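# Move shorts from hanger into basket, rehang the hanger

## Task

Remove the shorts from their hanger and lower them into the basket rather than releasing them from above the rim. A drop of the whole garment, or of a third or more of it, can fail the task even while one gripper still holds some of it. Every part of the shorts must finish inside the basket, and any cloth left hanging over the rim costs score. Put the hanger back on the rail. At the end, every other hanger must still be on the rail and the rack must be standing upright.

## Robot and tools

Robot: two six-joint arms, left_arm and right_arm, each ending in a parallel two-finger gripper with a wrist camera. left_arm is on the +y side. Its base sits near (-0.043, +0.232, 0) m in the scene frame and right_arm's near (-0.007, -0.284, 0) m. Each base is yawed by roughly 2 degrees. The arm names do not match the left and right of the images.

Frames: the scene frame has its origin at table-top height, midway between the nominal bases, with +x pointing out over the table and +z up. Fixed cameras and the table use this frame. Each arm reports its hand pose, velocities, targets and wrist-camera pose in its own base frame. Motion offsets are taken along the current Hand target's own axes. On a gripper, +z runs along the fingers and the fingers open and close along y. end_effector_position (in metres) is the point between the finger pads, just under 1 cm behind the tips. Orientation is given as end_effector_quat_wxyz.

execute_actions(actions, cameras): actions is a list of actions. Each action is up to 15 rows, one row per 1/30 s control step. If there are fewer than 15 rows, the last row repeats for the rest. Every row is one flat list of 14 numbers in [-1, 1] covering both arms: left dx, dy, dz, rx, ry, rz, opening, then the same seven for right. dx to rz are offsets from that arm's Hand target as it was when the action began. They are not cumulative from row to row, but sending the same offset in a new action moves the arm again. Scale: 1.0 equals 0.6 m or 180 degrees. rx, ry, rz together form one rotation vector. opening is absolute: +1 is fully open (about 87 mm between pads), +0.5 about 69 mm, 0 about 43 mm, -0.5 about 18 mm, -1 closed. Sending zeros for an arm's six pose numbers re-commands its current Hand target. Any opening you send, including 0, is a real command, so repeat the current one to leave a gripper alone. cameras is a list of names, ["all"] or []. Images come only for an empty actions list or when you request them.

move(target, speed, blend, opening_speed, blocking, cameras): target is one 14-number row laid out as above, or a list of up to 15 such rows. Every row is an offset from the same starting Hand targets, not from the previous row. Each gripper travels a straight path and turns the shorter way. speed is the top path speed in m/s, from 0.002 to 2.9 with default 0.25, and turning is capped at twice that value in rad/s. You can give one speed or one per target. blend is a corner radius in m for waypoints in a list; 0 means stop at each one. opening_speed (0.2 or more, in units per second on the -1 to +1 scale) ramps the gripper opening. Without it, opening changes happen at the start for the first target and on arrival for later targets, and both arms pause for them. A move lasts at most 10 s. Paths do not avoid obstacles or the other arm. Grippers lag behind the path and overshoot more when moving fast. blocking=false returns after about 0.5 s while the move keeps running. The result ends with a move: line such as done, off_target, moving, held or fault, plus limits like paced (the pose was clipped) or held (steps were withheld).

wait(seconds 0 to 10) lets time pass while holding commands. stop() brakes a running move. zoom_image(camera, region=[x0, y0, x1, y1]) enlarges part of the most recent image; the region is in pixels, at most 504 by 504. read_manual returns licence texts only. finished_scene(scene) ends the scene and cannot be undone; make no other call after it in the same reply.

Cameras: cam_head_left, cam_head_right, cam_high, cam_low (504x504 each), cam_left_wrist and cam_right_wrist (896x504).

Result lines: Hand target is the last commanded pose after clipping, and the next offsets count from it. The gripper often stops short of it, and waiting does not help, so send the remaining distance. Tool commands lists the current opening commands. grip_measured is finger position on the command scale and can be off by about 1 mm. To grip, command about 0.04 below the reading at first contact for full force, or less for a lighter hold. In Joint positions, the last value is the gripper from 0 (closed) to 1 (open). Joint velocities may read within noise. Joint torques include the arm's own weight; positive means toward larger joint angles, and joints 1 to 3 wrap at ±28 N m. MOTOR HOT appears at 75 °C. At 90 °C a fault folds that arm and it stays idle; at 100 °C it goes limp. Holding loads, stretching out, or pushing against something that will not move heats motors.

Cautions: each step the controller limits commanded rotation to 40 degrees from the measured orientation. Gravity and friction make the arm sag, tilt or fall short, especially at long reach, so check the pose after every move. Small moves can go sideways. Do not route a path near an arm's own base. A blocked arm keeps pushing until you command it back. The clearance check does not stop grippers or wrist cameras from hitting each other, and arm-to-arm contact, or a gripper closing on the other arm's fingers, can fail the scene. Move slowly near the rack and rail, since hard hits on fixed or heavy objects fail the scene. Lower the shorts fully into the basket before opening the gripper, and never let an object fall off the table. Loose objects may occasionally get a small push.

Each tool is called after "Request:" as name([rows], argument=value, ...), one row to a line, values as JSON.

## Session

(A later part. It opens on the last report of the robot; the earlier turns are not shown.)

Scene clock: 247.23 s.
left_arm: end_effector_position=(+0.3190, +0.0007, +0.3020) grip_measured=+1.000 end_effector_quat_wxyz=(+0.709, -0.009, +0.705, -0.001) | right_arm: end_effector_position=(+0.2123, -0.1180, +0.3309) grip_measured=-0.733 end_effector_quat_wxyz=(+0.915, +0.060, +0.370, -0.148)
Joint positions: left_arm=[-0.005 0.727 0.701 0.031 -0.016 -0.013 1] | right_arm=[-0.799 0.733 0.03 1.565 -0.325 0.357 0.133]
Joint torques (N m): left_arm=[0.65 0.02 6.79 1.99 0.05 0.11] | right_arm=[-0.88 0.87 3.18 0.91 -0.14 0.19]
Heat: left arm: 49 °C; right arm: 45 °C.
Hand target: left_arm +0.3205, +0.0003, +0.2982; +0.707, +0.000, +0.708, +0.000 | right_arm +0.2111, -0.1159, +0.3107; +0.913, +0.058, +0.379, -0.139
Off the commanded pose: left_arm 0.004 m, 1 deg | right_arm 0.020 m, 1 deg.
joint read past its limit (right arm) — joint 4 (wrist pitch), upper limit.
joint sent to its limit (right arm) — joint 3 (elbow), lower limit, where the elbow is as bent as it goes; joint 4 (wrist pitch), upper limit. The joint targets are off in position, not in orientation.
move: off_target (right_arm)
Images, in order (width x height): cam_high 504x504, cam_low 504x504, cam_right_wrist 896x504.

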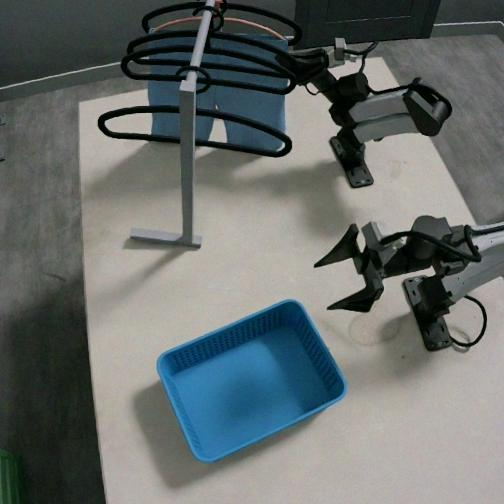

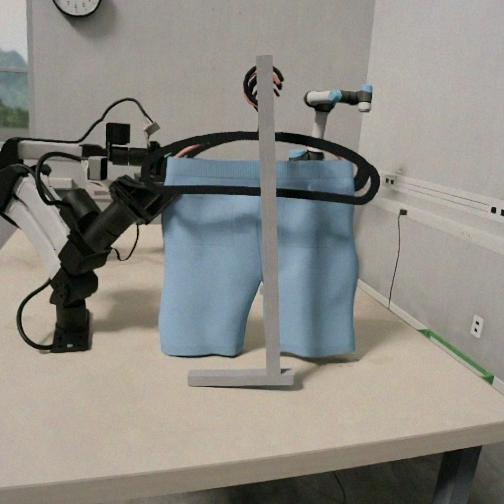

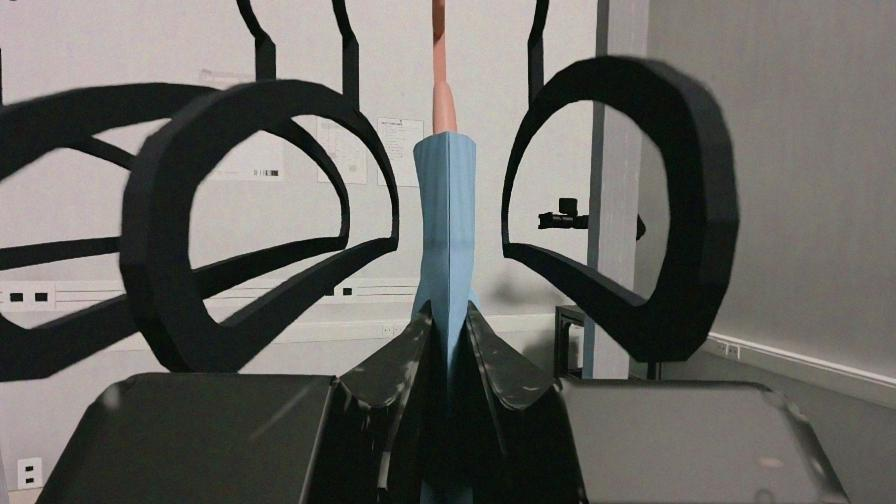

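Request:
move(target=[0,0,0,0,0,0,1,0.014,0,0.102,0,0,0,-1], cameras=["cam_right_wrist","cam_low","cam_high"], speed=0.06)

Scene clock: 253.17 s.
left_arm: end_effector_position=(+0.3190, +0.0007, +0.3020) grip_measured=+1.000 end_effector_quat_wxyz=(+0.709, -0.009, +0.705, -0.001) | right_arm: end_effector_position=(+0.2566, -0.1290, +0.3386) grip_measured=-0.733 end_effector_quat_wxyz=(+0.907, +0.063, +0.394, -0.135)
Joint positions: left_arm=[-0.005 0.727 0.701 0.031 -0.016 -0.013 1] | right_arm=[-0.655 0.95 0.165 1.564 -0.252 0.254 0.133]
Joint torques (N m): left_arm=[0.66 0.01 6.78 1.99 0.05 0.11] | right_arm=[0.91 0.12 8.77 1.07 0.25 0.02]
Heat: left arm: 49 °C; right arm: 44 °C.
Hand target: left_arm +0.3205, +0.0003, +0.2982; +0.707, +0.000, +0.708, +0.000 | right_arm +0.2581, -0.1306, +0.3480; +0.913, +0.058, +0.379, -0.139
Off the commanded pose: left_arm 0.004 m, 1 deg | right_arm 0.010 m, 2 deg.
joint read past its limit (right arm) — joint 4 (wrist pitch), upper limit.
joint sent to its limit (right arm) — joint 4 (wrist pitch), upper limit. The joint targets still meet the commanded pose.
move: done
Images, in order (width x height): cam_high 504x504, cam_low 504x504, cam_right_wrist 896x504.

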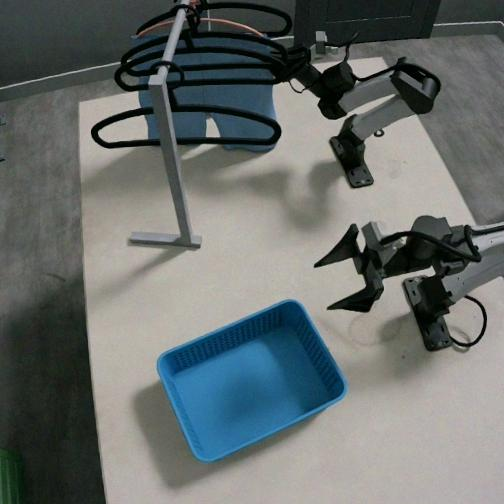

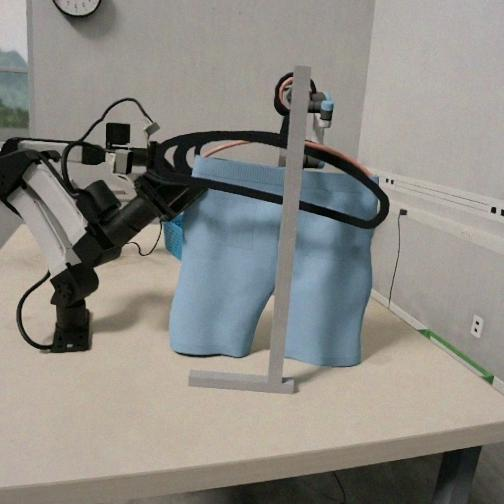

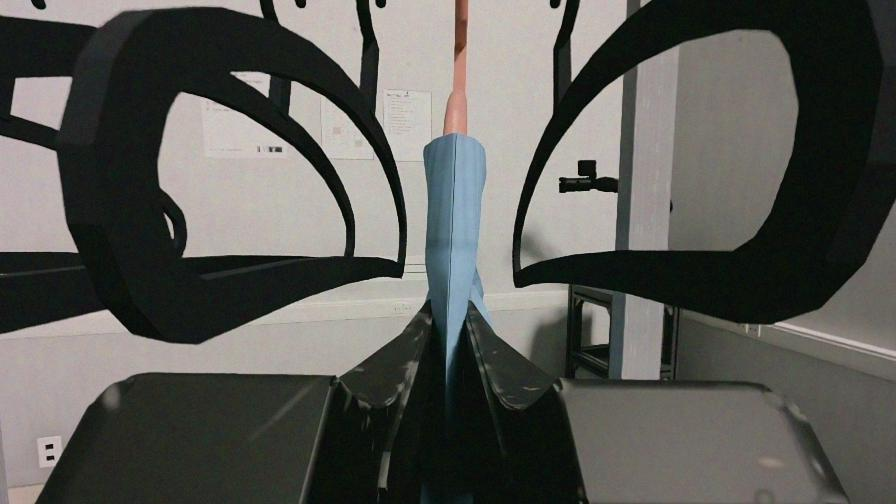

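Request:
move(target=[0,0,0,0,0,0,1,0.0,0,0.16,0,0,0,-1], cameras=["cam_right_wrist","cam_low","cam_high"], speed=0.06)

Scene clock: 267.20 s.
left_arm: end_effector_position=(+0.3190, +0.0007, +0.3020) grip_measured=+1.000 end_effector_quat_wxyz=(+0.709, -0.009, +0.705, -0.001) | right_arm: end_effector_position=(+0.3268, -0.1521, +0.3914) grip_measured=-0.733 end_effector_quat_wxyz=(+0.900, +0.066, +0.411, -0.128)
Joint positions: left_arm=[-0.005 0.727 0.701 0.031 -0.016 -0.013 1] | right_arm=[-0.545 1.162 0.528 1.362 -0.184 0.179 0.133]
Joint torques (N m): left_arm=[0.65 0.01 6.78 1.99 0.05 0.11] | right_arm=[0.9 -1.87 10.36 1.51 0.3 0.01]
Heat: left arm: 49 °C; right arm: 46 °C.
Hand target: left_arm +0.3205, +0.0003, +0.2982; +0.707, +0.000, +0.708, +0.000 | right_arm +0.3229, -0.1509, +0.4158; +0.913, +0.058, +0.379, -0.139
Off the commanded pose: left_arm 0.004 m, 1 deg | right_arm 0.025 m, 4 deg.
move: off_target (right_arm)
Images, in order (width x height): cam_high 504x504, cam_low 504x504, cam_right_wrist 896x504.

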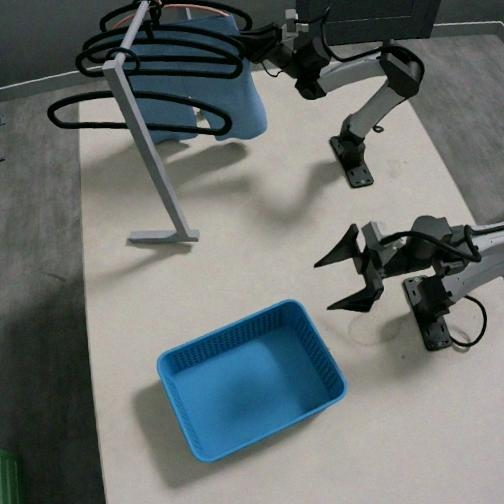

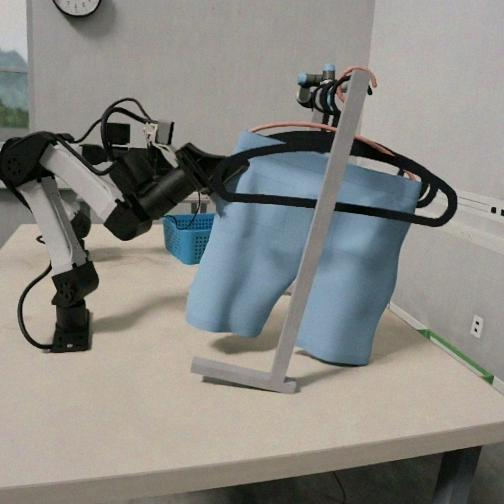

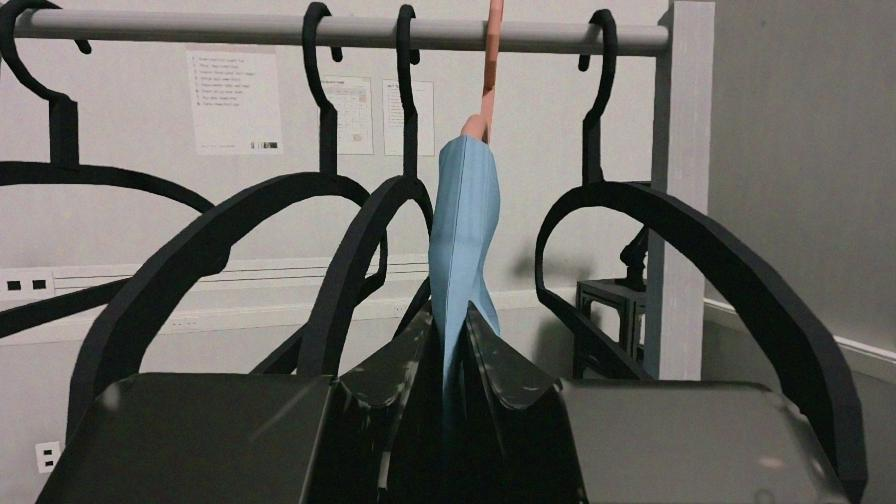

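Request:
move(target=[0,0,0,0,0,0,1,0.0,0,-0.165,0,0,0,-1], cameras=["cam_right_wrist","cam_low","cam_high"], speed=0.08)

Scene clock: 272.03 s.
left_arm: end_effector_position=(+0.3190, +0.0007, +0.3020) grip_measured=+1.000 end_effector_quat_wxyz=(+0.709, -0.009, +0.705, -0.001) | right_arm: end_effector_position=(+0.2613, -0.1337, +0.3398) grip_measured=-0.732 end_effector_quat_wxyz=(+0.903, +0.069, +0.400, -0.141)
Joint positions: left_arm=[-0.005 0.727 0.701 0.031 -0.016 -0.013 1] | right_arm=[-0.644 0.958 0.187 1.532 -0.233 0.234 0.134]
Joint torques (N m): left_arm=[0.66 0.01 6.76 1.99 0.05 0.11] | right_arm=[-0.44 -1.33 5.9 1.4 0.02 0.2]
Heat: left arm: 50 °C; right arm: 46 °C.
Hand target: left_arm +0.3205, +0.0003, +0.2982; +0.707, +0.000, +0.708, +0.000 | right_arm +0.2561, -0.1299, +0.3460; +0.913, +0.058, +0.379, -0.139
Off the commanded pose: left_arm 0.004 m, 1 deg | right_arm 0.009 m, 3 deg.
joint sent to its limit (right arm) — joint 4 (wrist pitch), upper limit. The joint targets still meet the commanded pose.
move: off_target (right_arm)
Images, in order (width x height): cam_high 504x504, cam_low 504x504, cam_right_wrist 896x504.

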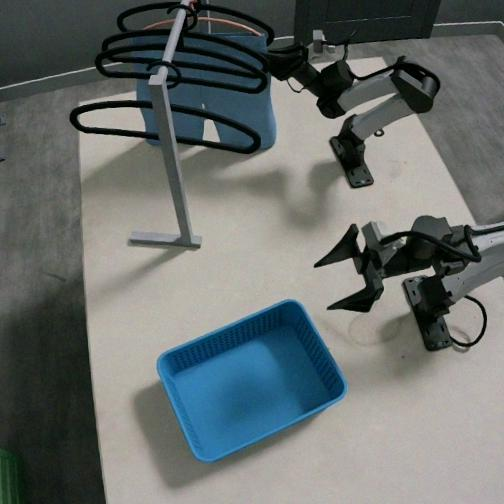

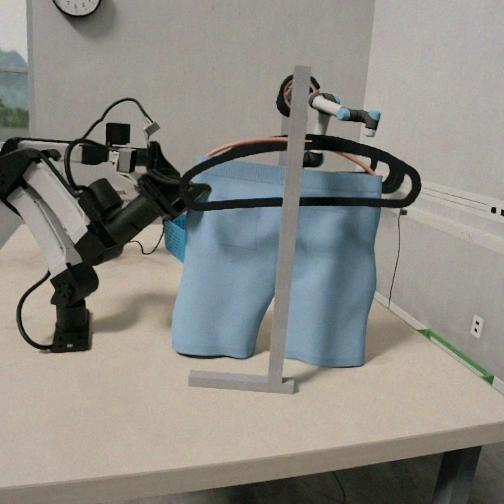

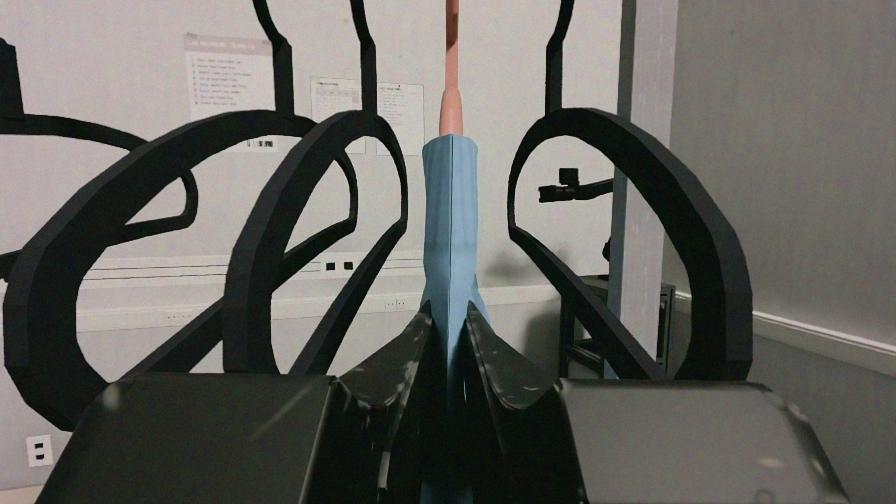

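Request:
move([
  [0,0,0,0,0,0,1,0,0,0,0,0,0,0.1],
  [0,0,0,0,0,0,1,0.08,0,-0.11,0,0.139,0,0.1],
  [0,0,0,0,0,0,1,0.09,0,-0.082,0,0.139,0,0.1],
  [0,0,0,0,0,0,1,0.09,0,-0.082,0,0.139,0,-1],
], cameras=["cam_right_wrist","cam_low"], speed=0.08, opening_speed=1)

Scene clock: 289.93 s.
left_arm: end_effector_position=(+0.3190, +0.0007, +0.3021) grip_measured=+1.000 end_effector_quat_wxyz=(+0.709, -0.009, +0.705, -0.001) | right_arm: end_effector_position=(+0.2584, -0.1296, +0.2592) grip_measured=-0.957 end_effector_quat_wxyz=(+0.802, +0.094, +0.579, -0.113)
Joint positions: left_arm=[-0.005 0.727 0.701 0.031 -0.016 -0.013 1] | right_arm=[-0.728 0.561 0.18 0.728 -0.404 0.162 0.022]
Joint torques (N m): left_arm=[0.65 0.01 6.79 1.99 0.05 0.11] | right_arm=[0.76 1.43 9.87 1.77 0.23 0.02]
Heat: left arm: 50 °C; right arm: 46 °C.
Hand target: left_arm +0.3205, +0.0003, +0.2982; +0.707, +0.000, +0.708, +0.000 | right_arm +0.2593, -0.1309, +0.2729; +0.809, +0.087, +0.567, -0.123
Off the commanded pose: left_arm 0.004 m, 1 deg | right_arm 0.014 m, 2 deg.
move: off_target (right_arm); target 4's new opening was sent with right_arm's hand 0.014 m and 2 deg from that target
Images, in order (width x height): cam_low 504x504, cam_right_wrist 896x504.

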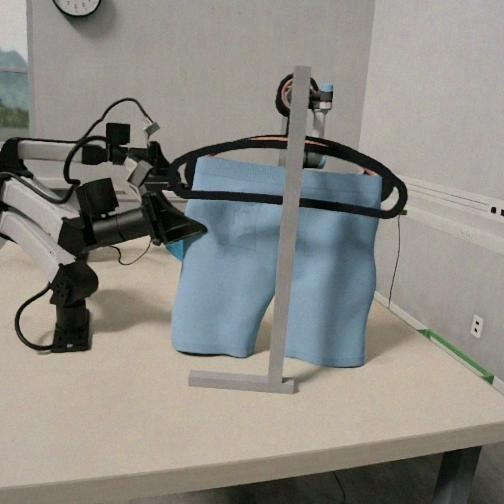

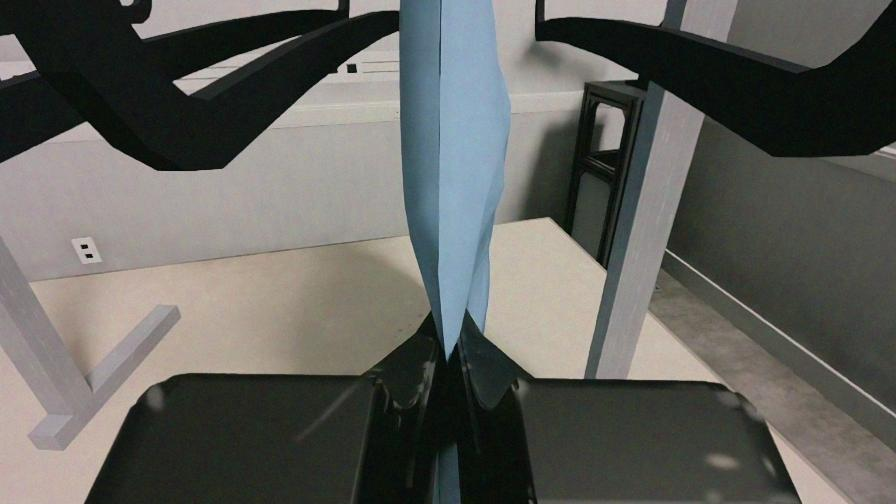

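Request:
move(target=[0,0,0,0,0,0,1,0.122,0,-0.08,0,0,0,-1], cameras=["cam_right_wrist","cam_low","cam_high"], speed=0.06)

Scene clock: 297.63 s.
left_arm: end_effector_position=(+0.3190, +0.0007, +0.3021) grip_measured=+1.000 end_effector_quat_wxyz=(+0.709, -0.009, +0.705, -0.001) | right_arm: end_effector_position=(+0.2411, -0.1248, +0.1875) grip_measured=-0.956 end_effector_quat_wxyz=(+0.767, +0.102, +0.624, -0.113)
Joint positions: left_arm=[-0.005 0.727 0.701 0.031 -0.016 -0.013 1] | right_arm=[-0.799 0.415 0 0.644 -0.48 0.123 0.022]
Joint torques (N m): left_arm=[0.66 0.02 6.78 1.99 0.05 0.11] | right_arm=[0.2 0.4 7.13 1.78 0.12 0.02]
Heat: left arm: 50 °C; right arm: 46 °C.
Hand target: left_arm +0.3205, +0.0003, +0.2982; +0.707, +0.000, +0.708, +0.000 | right_arm +0.2400, -0.1249, +0.1877; +0.809, +0.087, +0.568, -0.123
Off the commanded pose: left_arm 0.004 m, 1 deg | right_arm 0.001 m, 8 deg.
joint sent to its limit (right arm) — joint 3 (elbow), lower limit, where the elbow is as bent as it goes. The joint targets are off in orientation, not in position.
move: off_target (right_arm)
Images, in order (width x height): cam_high 504x504, cam_low 504x504, cam_right_wrist 896x504.

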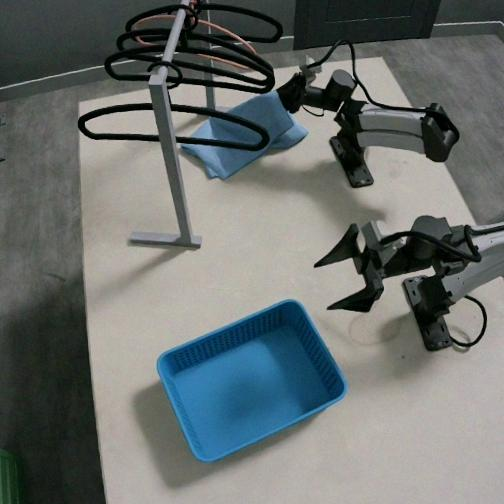

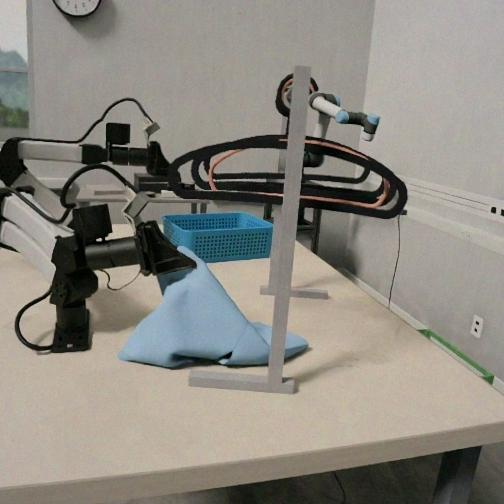

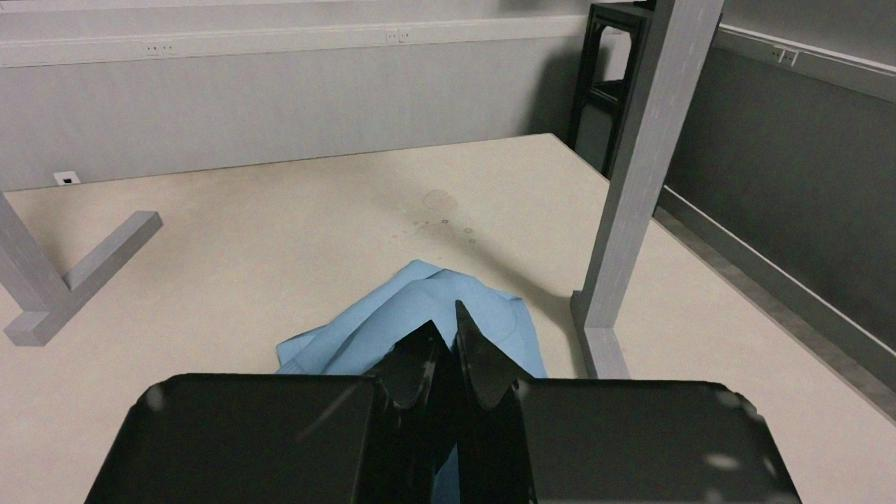

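Request:
move([
  [0,0,0,0,0,0,1,-0.082,0.189,-0.07,-0.098,0.219,0,-1],
  [0,0,0,0,0,0,1,-0.24,0.507,-0.118,-0.351,0.174,0.0146,-1],
  [0,0,0,0,0,0,1,-0.451,0.609,-0.113,-0.397,0.095,0.069,-1],
], cameras=["all"], speed=0.2, blend=[0.03,0.03,0])

Scene clock: 313.27 s.
left_arm: end_effector_position=(+0.3190, +0.0007, +0.3021) grip_measured=+1.000 end_effector_quat_wxyz=(+0.709, -0.009, +0.705, -0.001) | right_arm: end_effector_position=(+0.1982, +0.2674, +0.3883) grip_measured=-0.956 end_effector_quat_wxyz=(+0.597, -0.344, +0.654, +0.311)
Joint positions: left_arm=[-0.005 0.727 0.701 0.031 -0.016 -0.013 1] | right_arm=[0.901 0.959 1.229 -0.363 -0.063 -0.009 0.022]
Joint torques (N m): left_arm=[0.66 0.01 6.8 1.99 0.05 0.11] | right_arm=[0.76 -0.9 10.11 2.52 0.13 0.18]
Heat: left arm: 50 °C; right arm: 48 °C.
Hand target: left_arm +0.3205, +0.0003, +0.2982; +0.707, +0.000, +0.708, +0.000 | right_arm +0.2001, +0.2703, +0.4192; +0.628, -0.326, +0.627, +0.325
Off the commanded pose: left_arm 0.004 m, 1 deg | right_arm 0.031 m, 5 deg.
move: off_target (right_arm)

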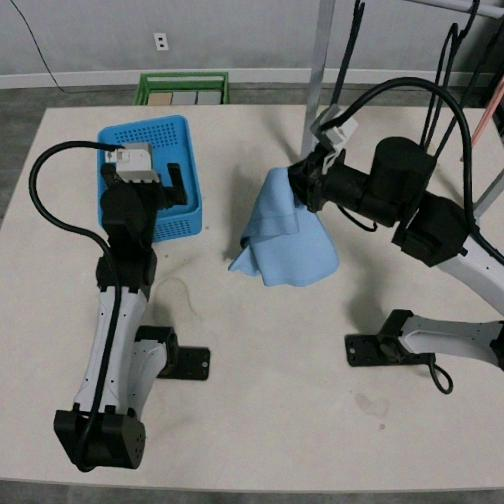

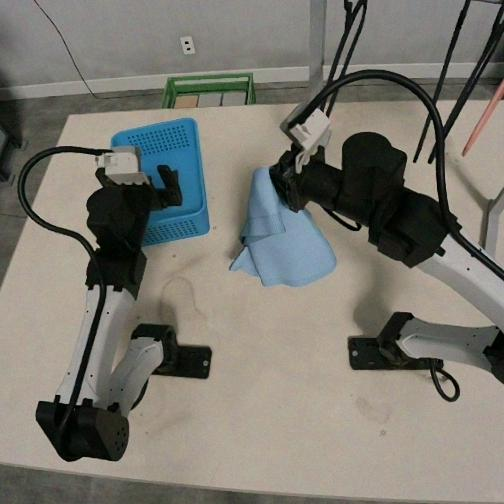

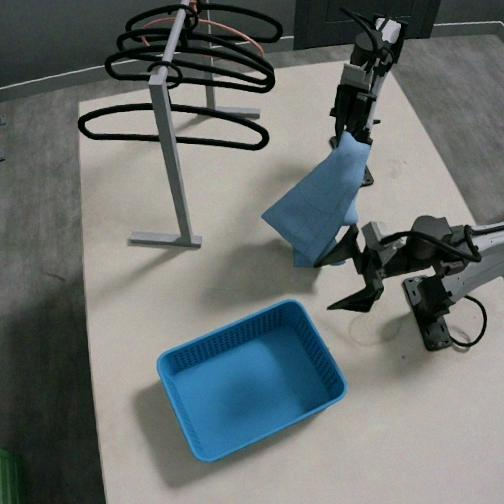

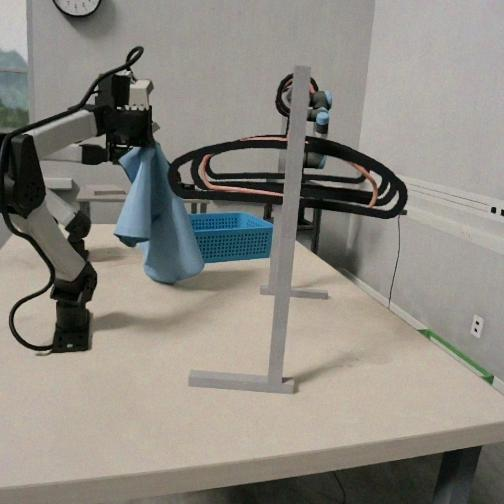

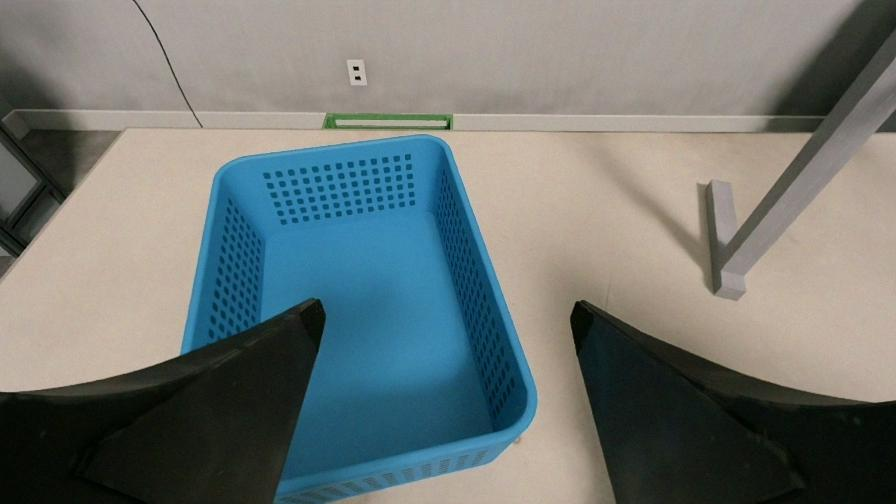

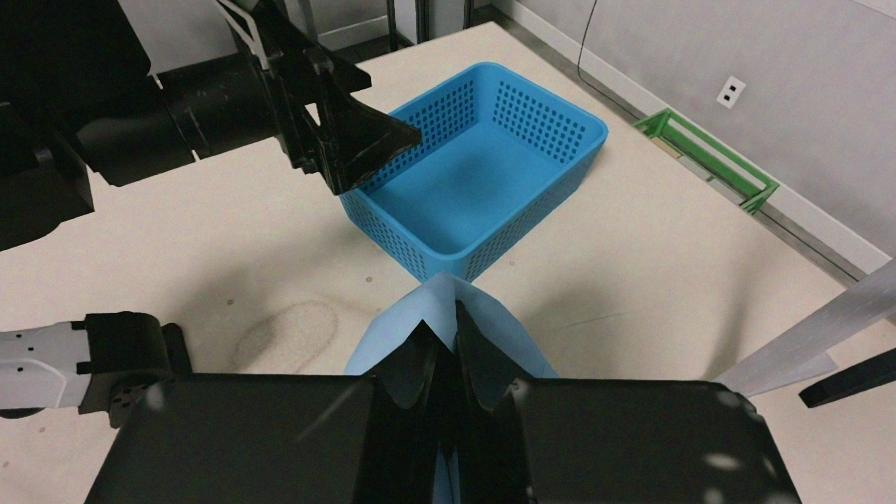

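Request:
move([
  [-0.033,-0.267,-0.247,0.278,0,0,1,0,0,0,0,0,0,-1],
  [-0.033,-0.408,-0.129,0.278,0,0,1,0,0,0,0,0,0,-1],
], cameras=["all"], speed=[0.25,0.12])

Scene clock: 330.10 s.
left_arm: end_effector_position=(+0.2396, -0.2437, +0.3027) grip_measured=+1.000 end_effector_quat_wxyz=(+0.625, +0.302, +0.653, -0.304) | right_arm: end_effector_position=(+0.1989, +0.2672, +0.3890) grip_measured=-0.956 end_effector_quat_wxyz=(+0.599, -0.342, +0.654, +0.311)
Joint positions: left_arm=[-0.695 0.854 0.775 0.044 0.19 -0.013 1] | right_arm=[0.901 0.959 1.229 -0.36 -0.059 -0.009 0.022]
Joint torques (N m): left_arm=[-0.36 -0.66 10.15 2.02 -0.27 0.1] | right_arm=[0.76 -0.83 10.13 2.5 0.11 0.17]
Heat: left arm: 51 °C; right arm: 54 °C.
Hand target: left_arm +0.2433, -0.2445, +0.3182; +0.640, +0.298, +0.641, -0.299 | right_arm +0.2000, +0.2703, +0.4193; +0.628, -0.326, +0.627, +0.325
Off the commanded pose: left_arm 0.016 m, 2 deg | right_arm 0.030 m, 5 deg.
move: off_target (left_arm, right_arm)

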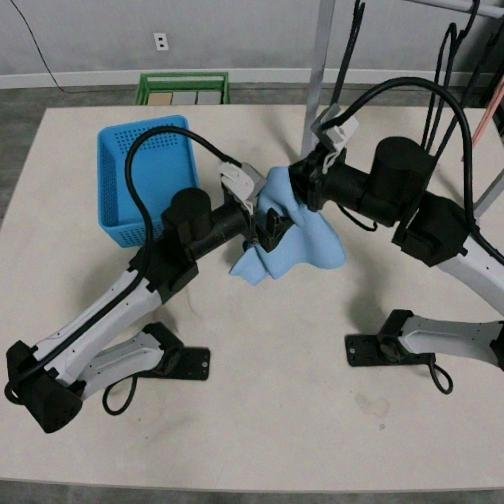

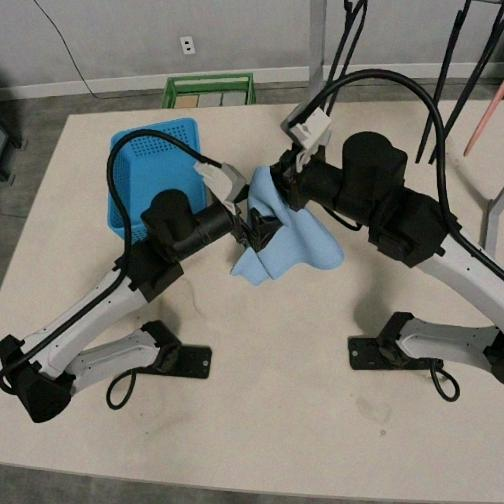

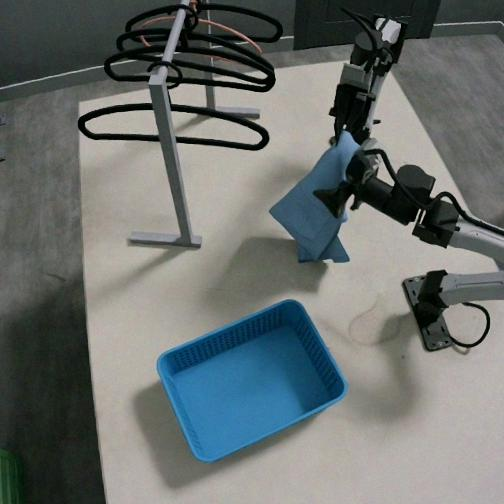

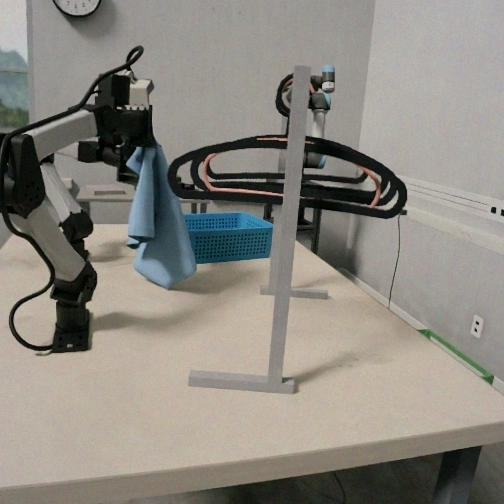

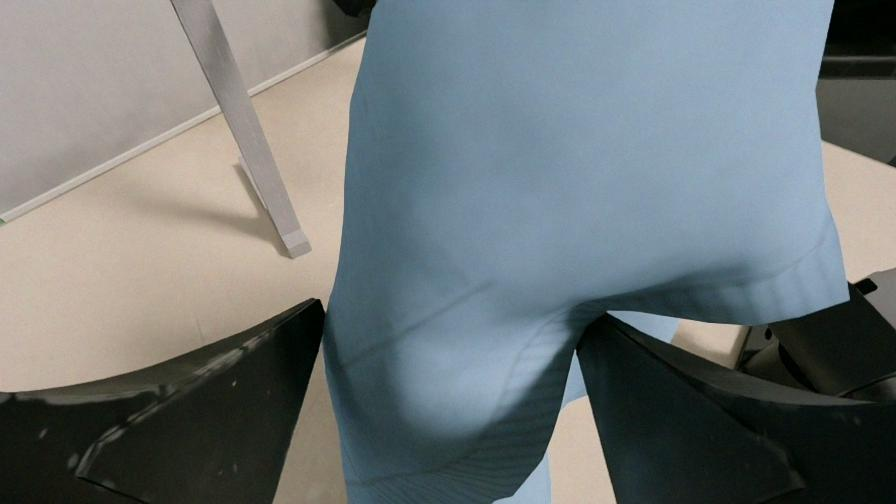

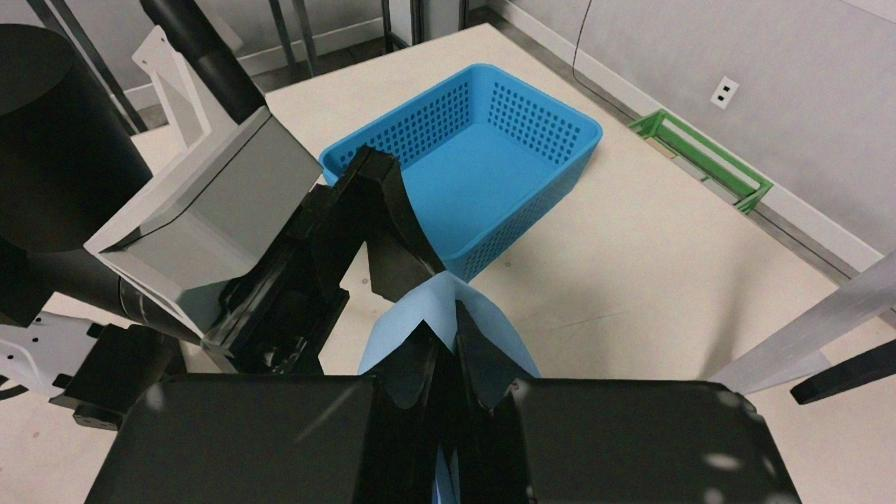

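Request:
move([
  [0,0,0,0,0,0,-1,0,0,0,0,0,0,-1],
  [0,0,0,0,0,0,-1,0,0,0,0,0,0,-1],
], cameras=["cam_left_wrist","cam_high"], opening_speed=1.5)

Scene clock: 339.87 s.
left_arm: end_effector_position=(+0.2398, -0.2438, +0.3037) grip_measured=-0.716 end_effector_quat_wxyz=(+0.626, +0.301, +0.651, -0.304) | right_arm: end_effector_position=(+0.1990, +0.2674, +0.3899) grip_measured=-0.956 end_effector_quat_wxyz=(+0.600, -0.342, +0.653, +0.311)
Joint positions: left_arm=[-0.695 0.854 0.775 0.048 0.19 -0.013 0.142] | right_arm=[0.901 0.959 1.229 -0.356 -0.059 -0.009 0.022]
Joint torques (N m): left_arm=[-0.36 -0.64 10.17 2 -0.26 0.1] | right_arm=[0.77 -0.81 10.14 2.47 0.11 0.17]
Heat: left arm: 52 °C; right arm: 55 °C.
Hand target: left_arm +0.2433, -0.2445, +0.3182; +0.640, +0.298, +0.641, -0.299 | right_arm +0.2000, +0.2703, +0.4192; +0.628, -0.326, +0.627, +0.325
Off the commanded pose: left_arm 0.015 m, 2 deg | right_arm 0.030 m, 5 deg.
move: off_target (left_arm, right_arm)
Images, in order (width x height): cam_high 504x504, cam_left_wrist 896x504.

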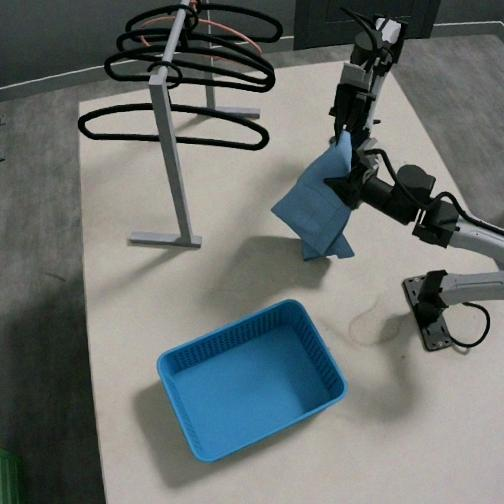

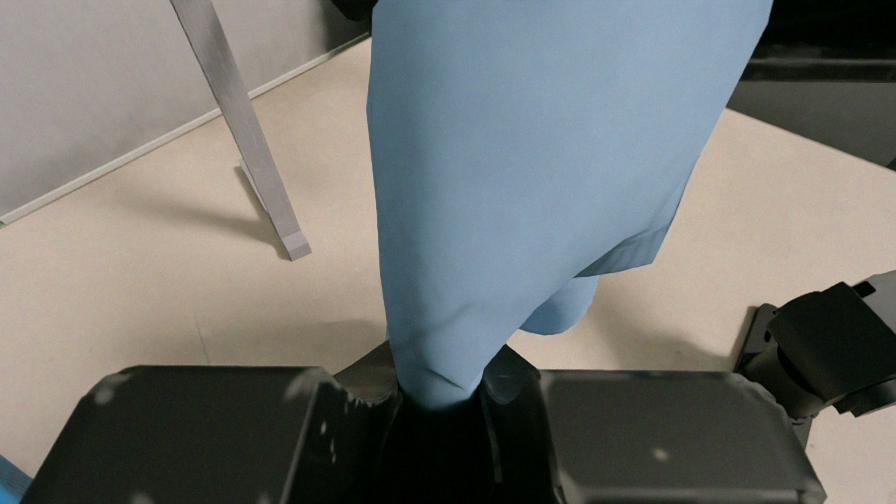

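Request:
move([
  [0,0,0,0,0,0,-1,0,0,0,0,0,0,0.2],
  [0,0,0,0,0,0,-1,0,0,-0.2,0,0,0,0.2],
  [-0.183,0.282,-0.188,-0.1355,0.0775,-0.036,-1,0,0,-0.2,0,0,0,0.2],
  [-0.17,0.629,-0.135,-0.271,0.155,-0.072,-1,0,0,-0.2,0,0,0,0.2],
], cameras=["all"], speed=[0.2,0.15,0.2,0.2], blend=[0,0.03,0.03,0])

Scene clock: 359.27 s.
left_arm: end_effector_position=(+0.4814, +0.0562, +0.4063) grip_measured=-0.716 end_effector_quat_wxyz=(+0.522, +0.009, +0.853, -0.004) | right_arm: end_effector_position=(+0.1356, +0.1756, +0.4131) grip_measured=+0.200 end_effector_quat_wxyz=(+0.626, -0.328, +0.631, +0.320)
Joint positions: left_arm=[0.168 2.076 2.839 -1.242 0.165 0.088 0.142] | right_arm=[0.776 0.627 1.234 -0.618 -0.176 -0.009 0.6]
Joint torques (N m): left_arm=[0.47 -9.16 7.16 1.96 -0.2 -0.18] | right_arm=[-0.49 1.57 7.42 1.81 -0.11 0.17]
Heat: left arm: 54 °C; right arm: 54 °C.
Hand target: left_arm +0.4805, +0.0601, +0.4197; +0.501, +0.001, +0.866, +0.000 | right_arm +0.1310, +0.1722, +0.4191; +0.628, -0.327, +0.627, +0.325
Off the commanded pose: left_arm 0.014 m, 3 deg | right_arm 0.008 m, 1 deg.
elbow stopped short (left arm): the move would have taken joint 3 (elbow) straighter than the controller allows.
move: off_target (left_arm)

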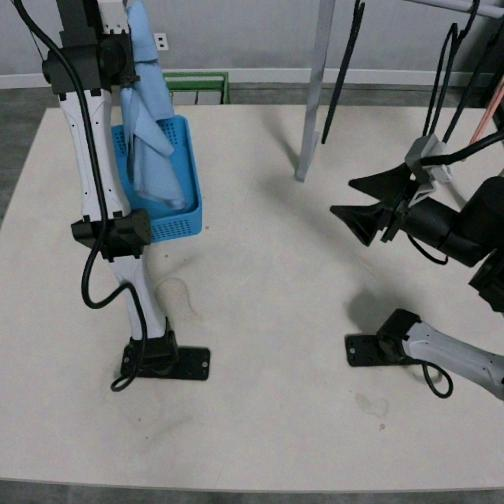

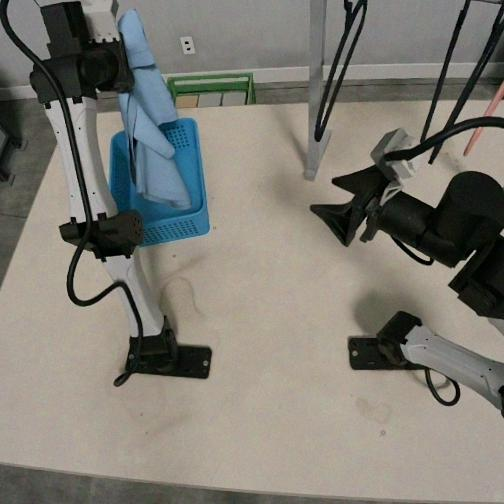

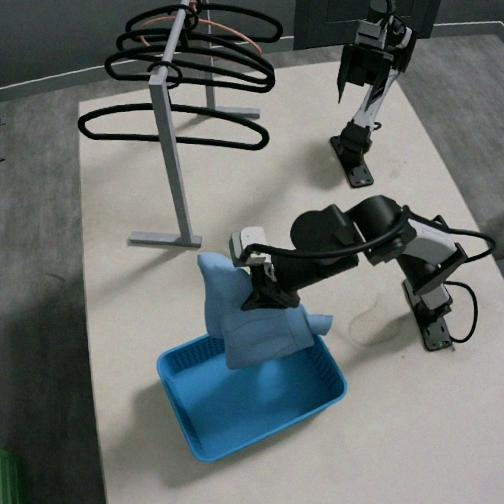

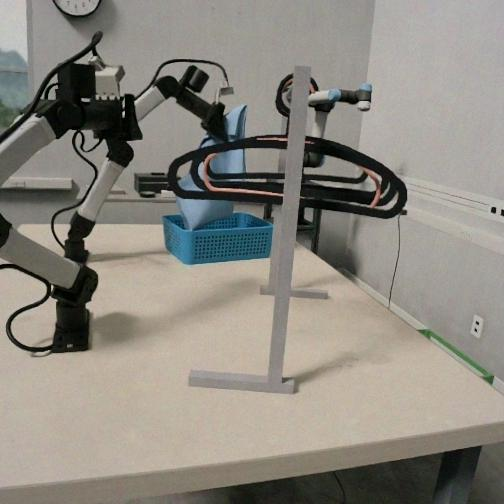

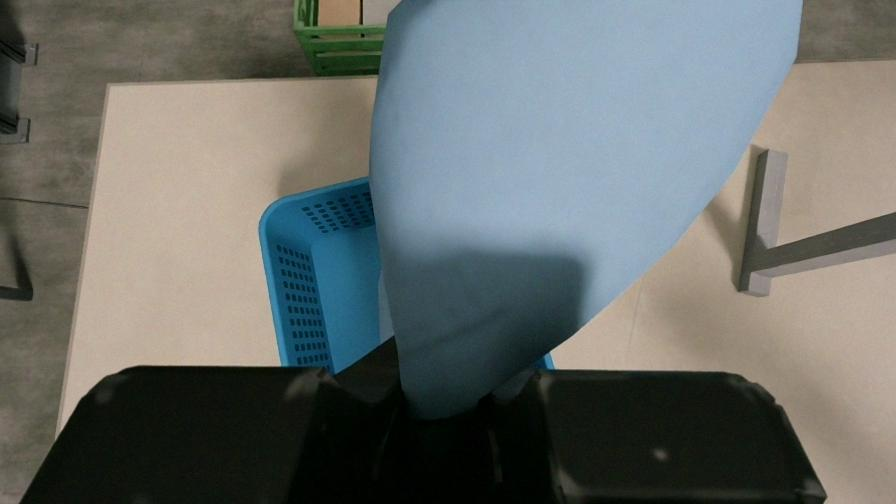

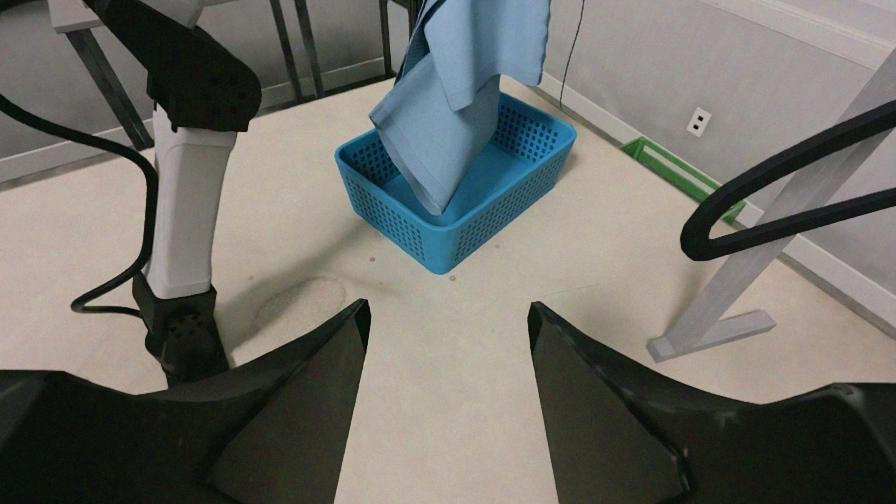

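Request:
move([
  [0.22,0.067,0.127,0,0.1,0,-1,0,0,0,0,0,0,0.2],
  [0.476,0.067,0.275,0,0.167,0,-1,0,0,0,0,0,0,0.2],
], cameras=["all"], speed=0.12, blend=[0.03,0])

Scene clock: 371.77 s.
left_arm: end_effector_position=(+0.4801, +0.0987, +0.0978) grip_measured=-0.716 end_effector_quat_wxyz=(+0.263, -0.007, +0.965, -0.009) | right_arm: end_effector_position=(+0.1356, +0.1756, +0.4131) grip_measured=+0.200 end_effector_quat_wxyz=(+0.626, -0.328, +0.631, +0.320)
Joint positions: left_arm=[0.234 2.087 1.812 -0.779 0.131 0.185 0.142] | right_arm=[0.776 0.627 1.234 -0.618 -0.176 -0.009 0.6]
Joint torques (N m): left_arm=[-0.27 -10.24 6.04 1.4 -0.19 0.12] | right_arm=[-0.44 1.58 7.45 1.81 -0.11 0.17]
Heat: left arm: 52 °C; right arm: 52 °C.
Hand target: left_arm +0.4812, +0.1004, +0.0898; +0.259, +0.001, +0.966, +0.000 | right_arm +0.1310, +0.1722, +0.4192; +0.628, -0.327, +0.627, +0.325
Off the commanded pose: left_arm 0.008 m, 1 deg | right_arm 0.008 m, 1 deg.
move: done

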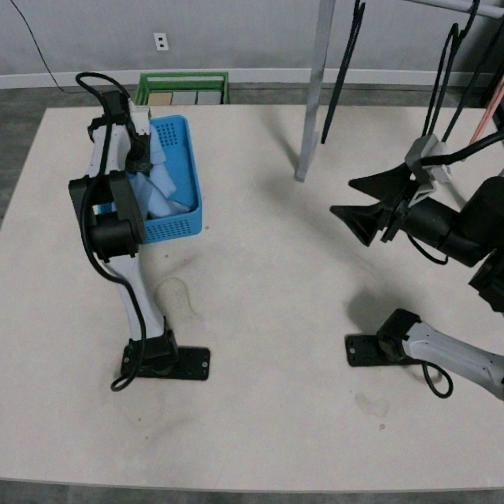

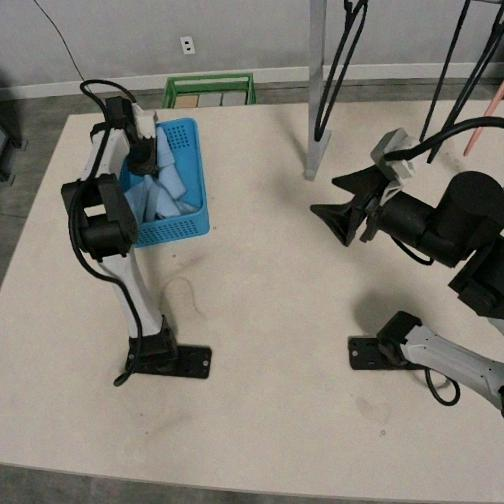

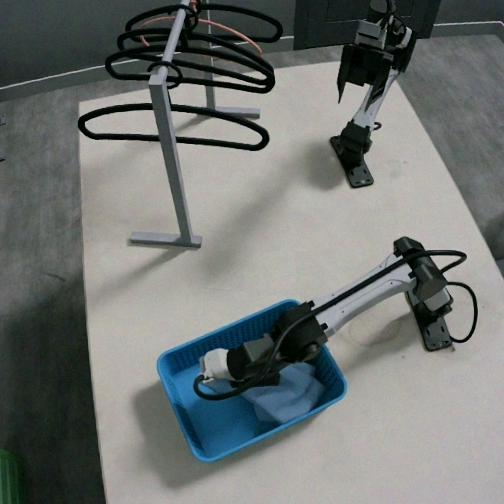

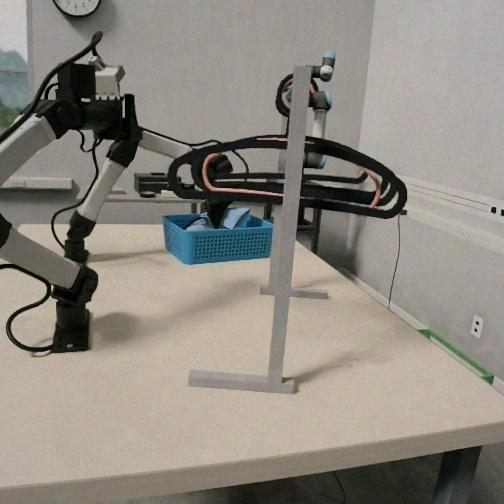

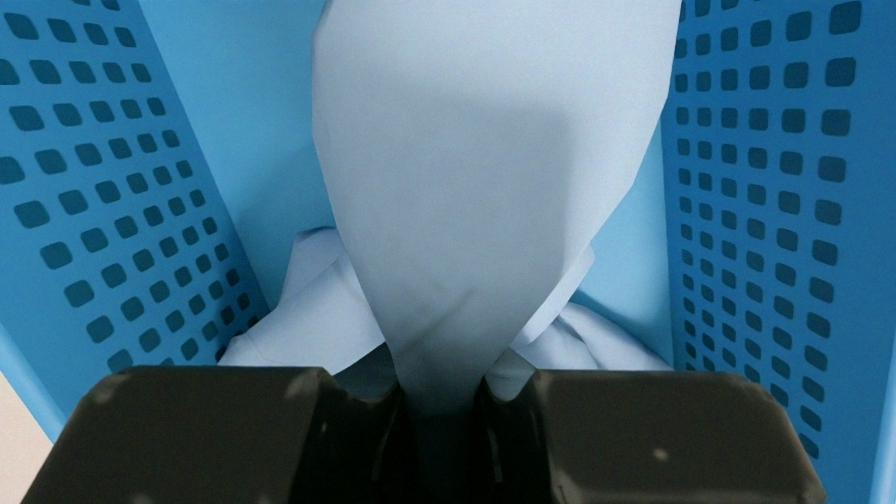

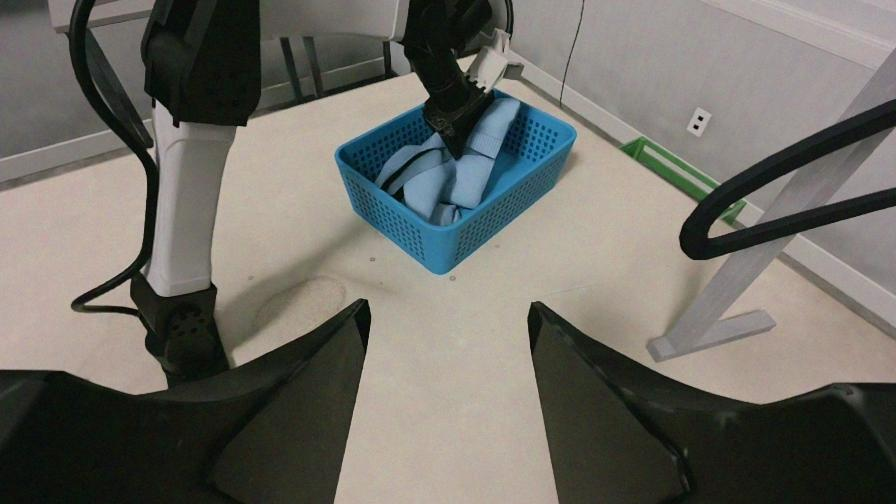

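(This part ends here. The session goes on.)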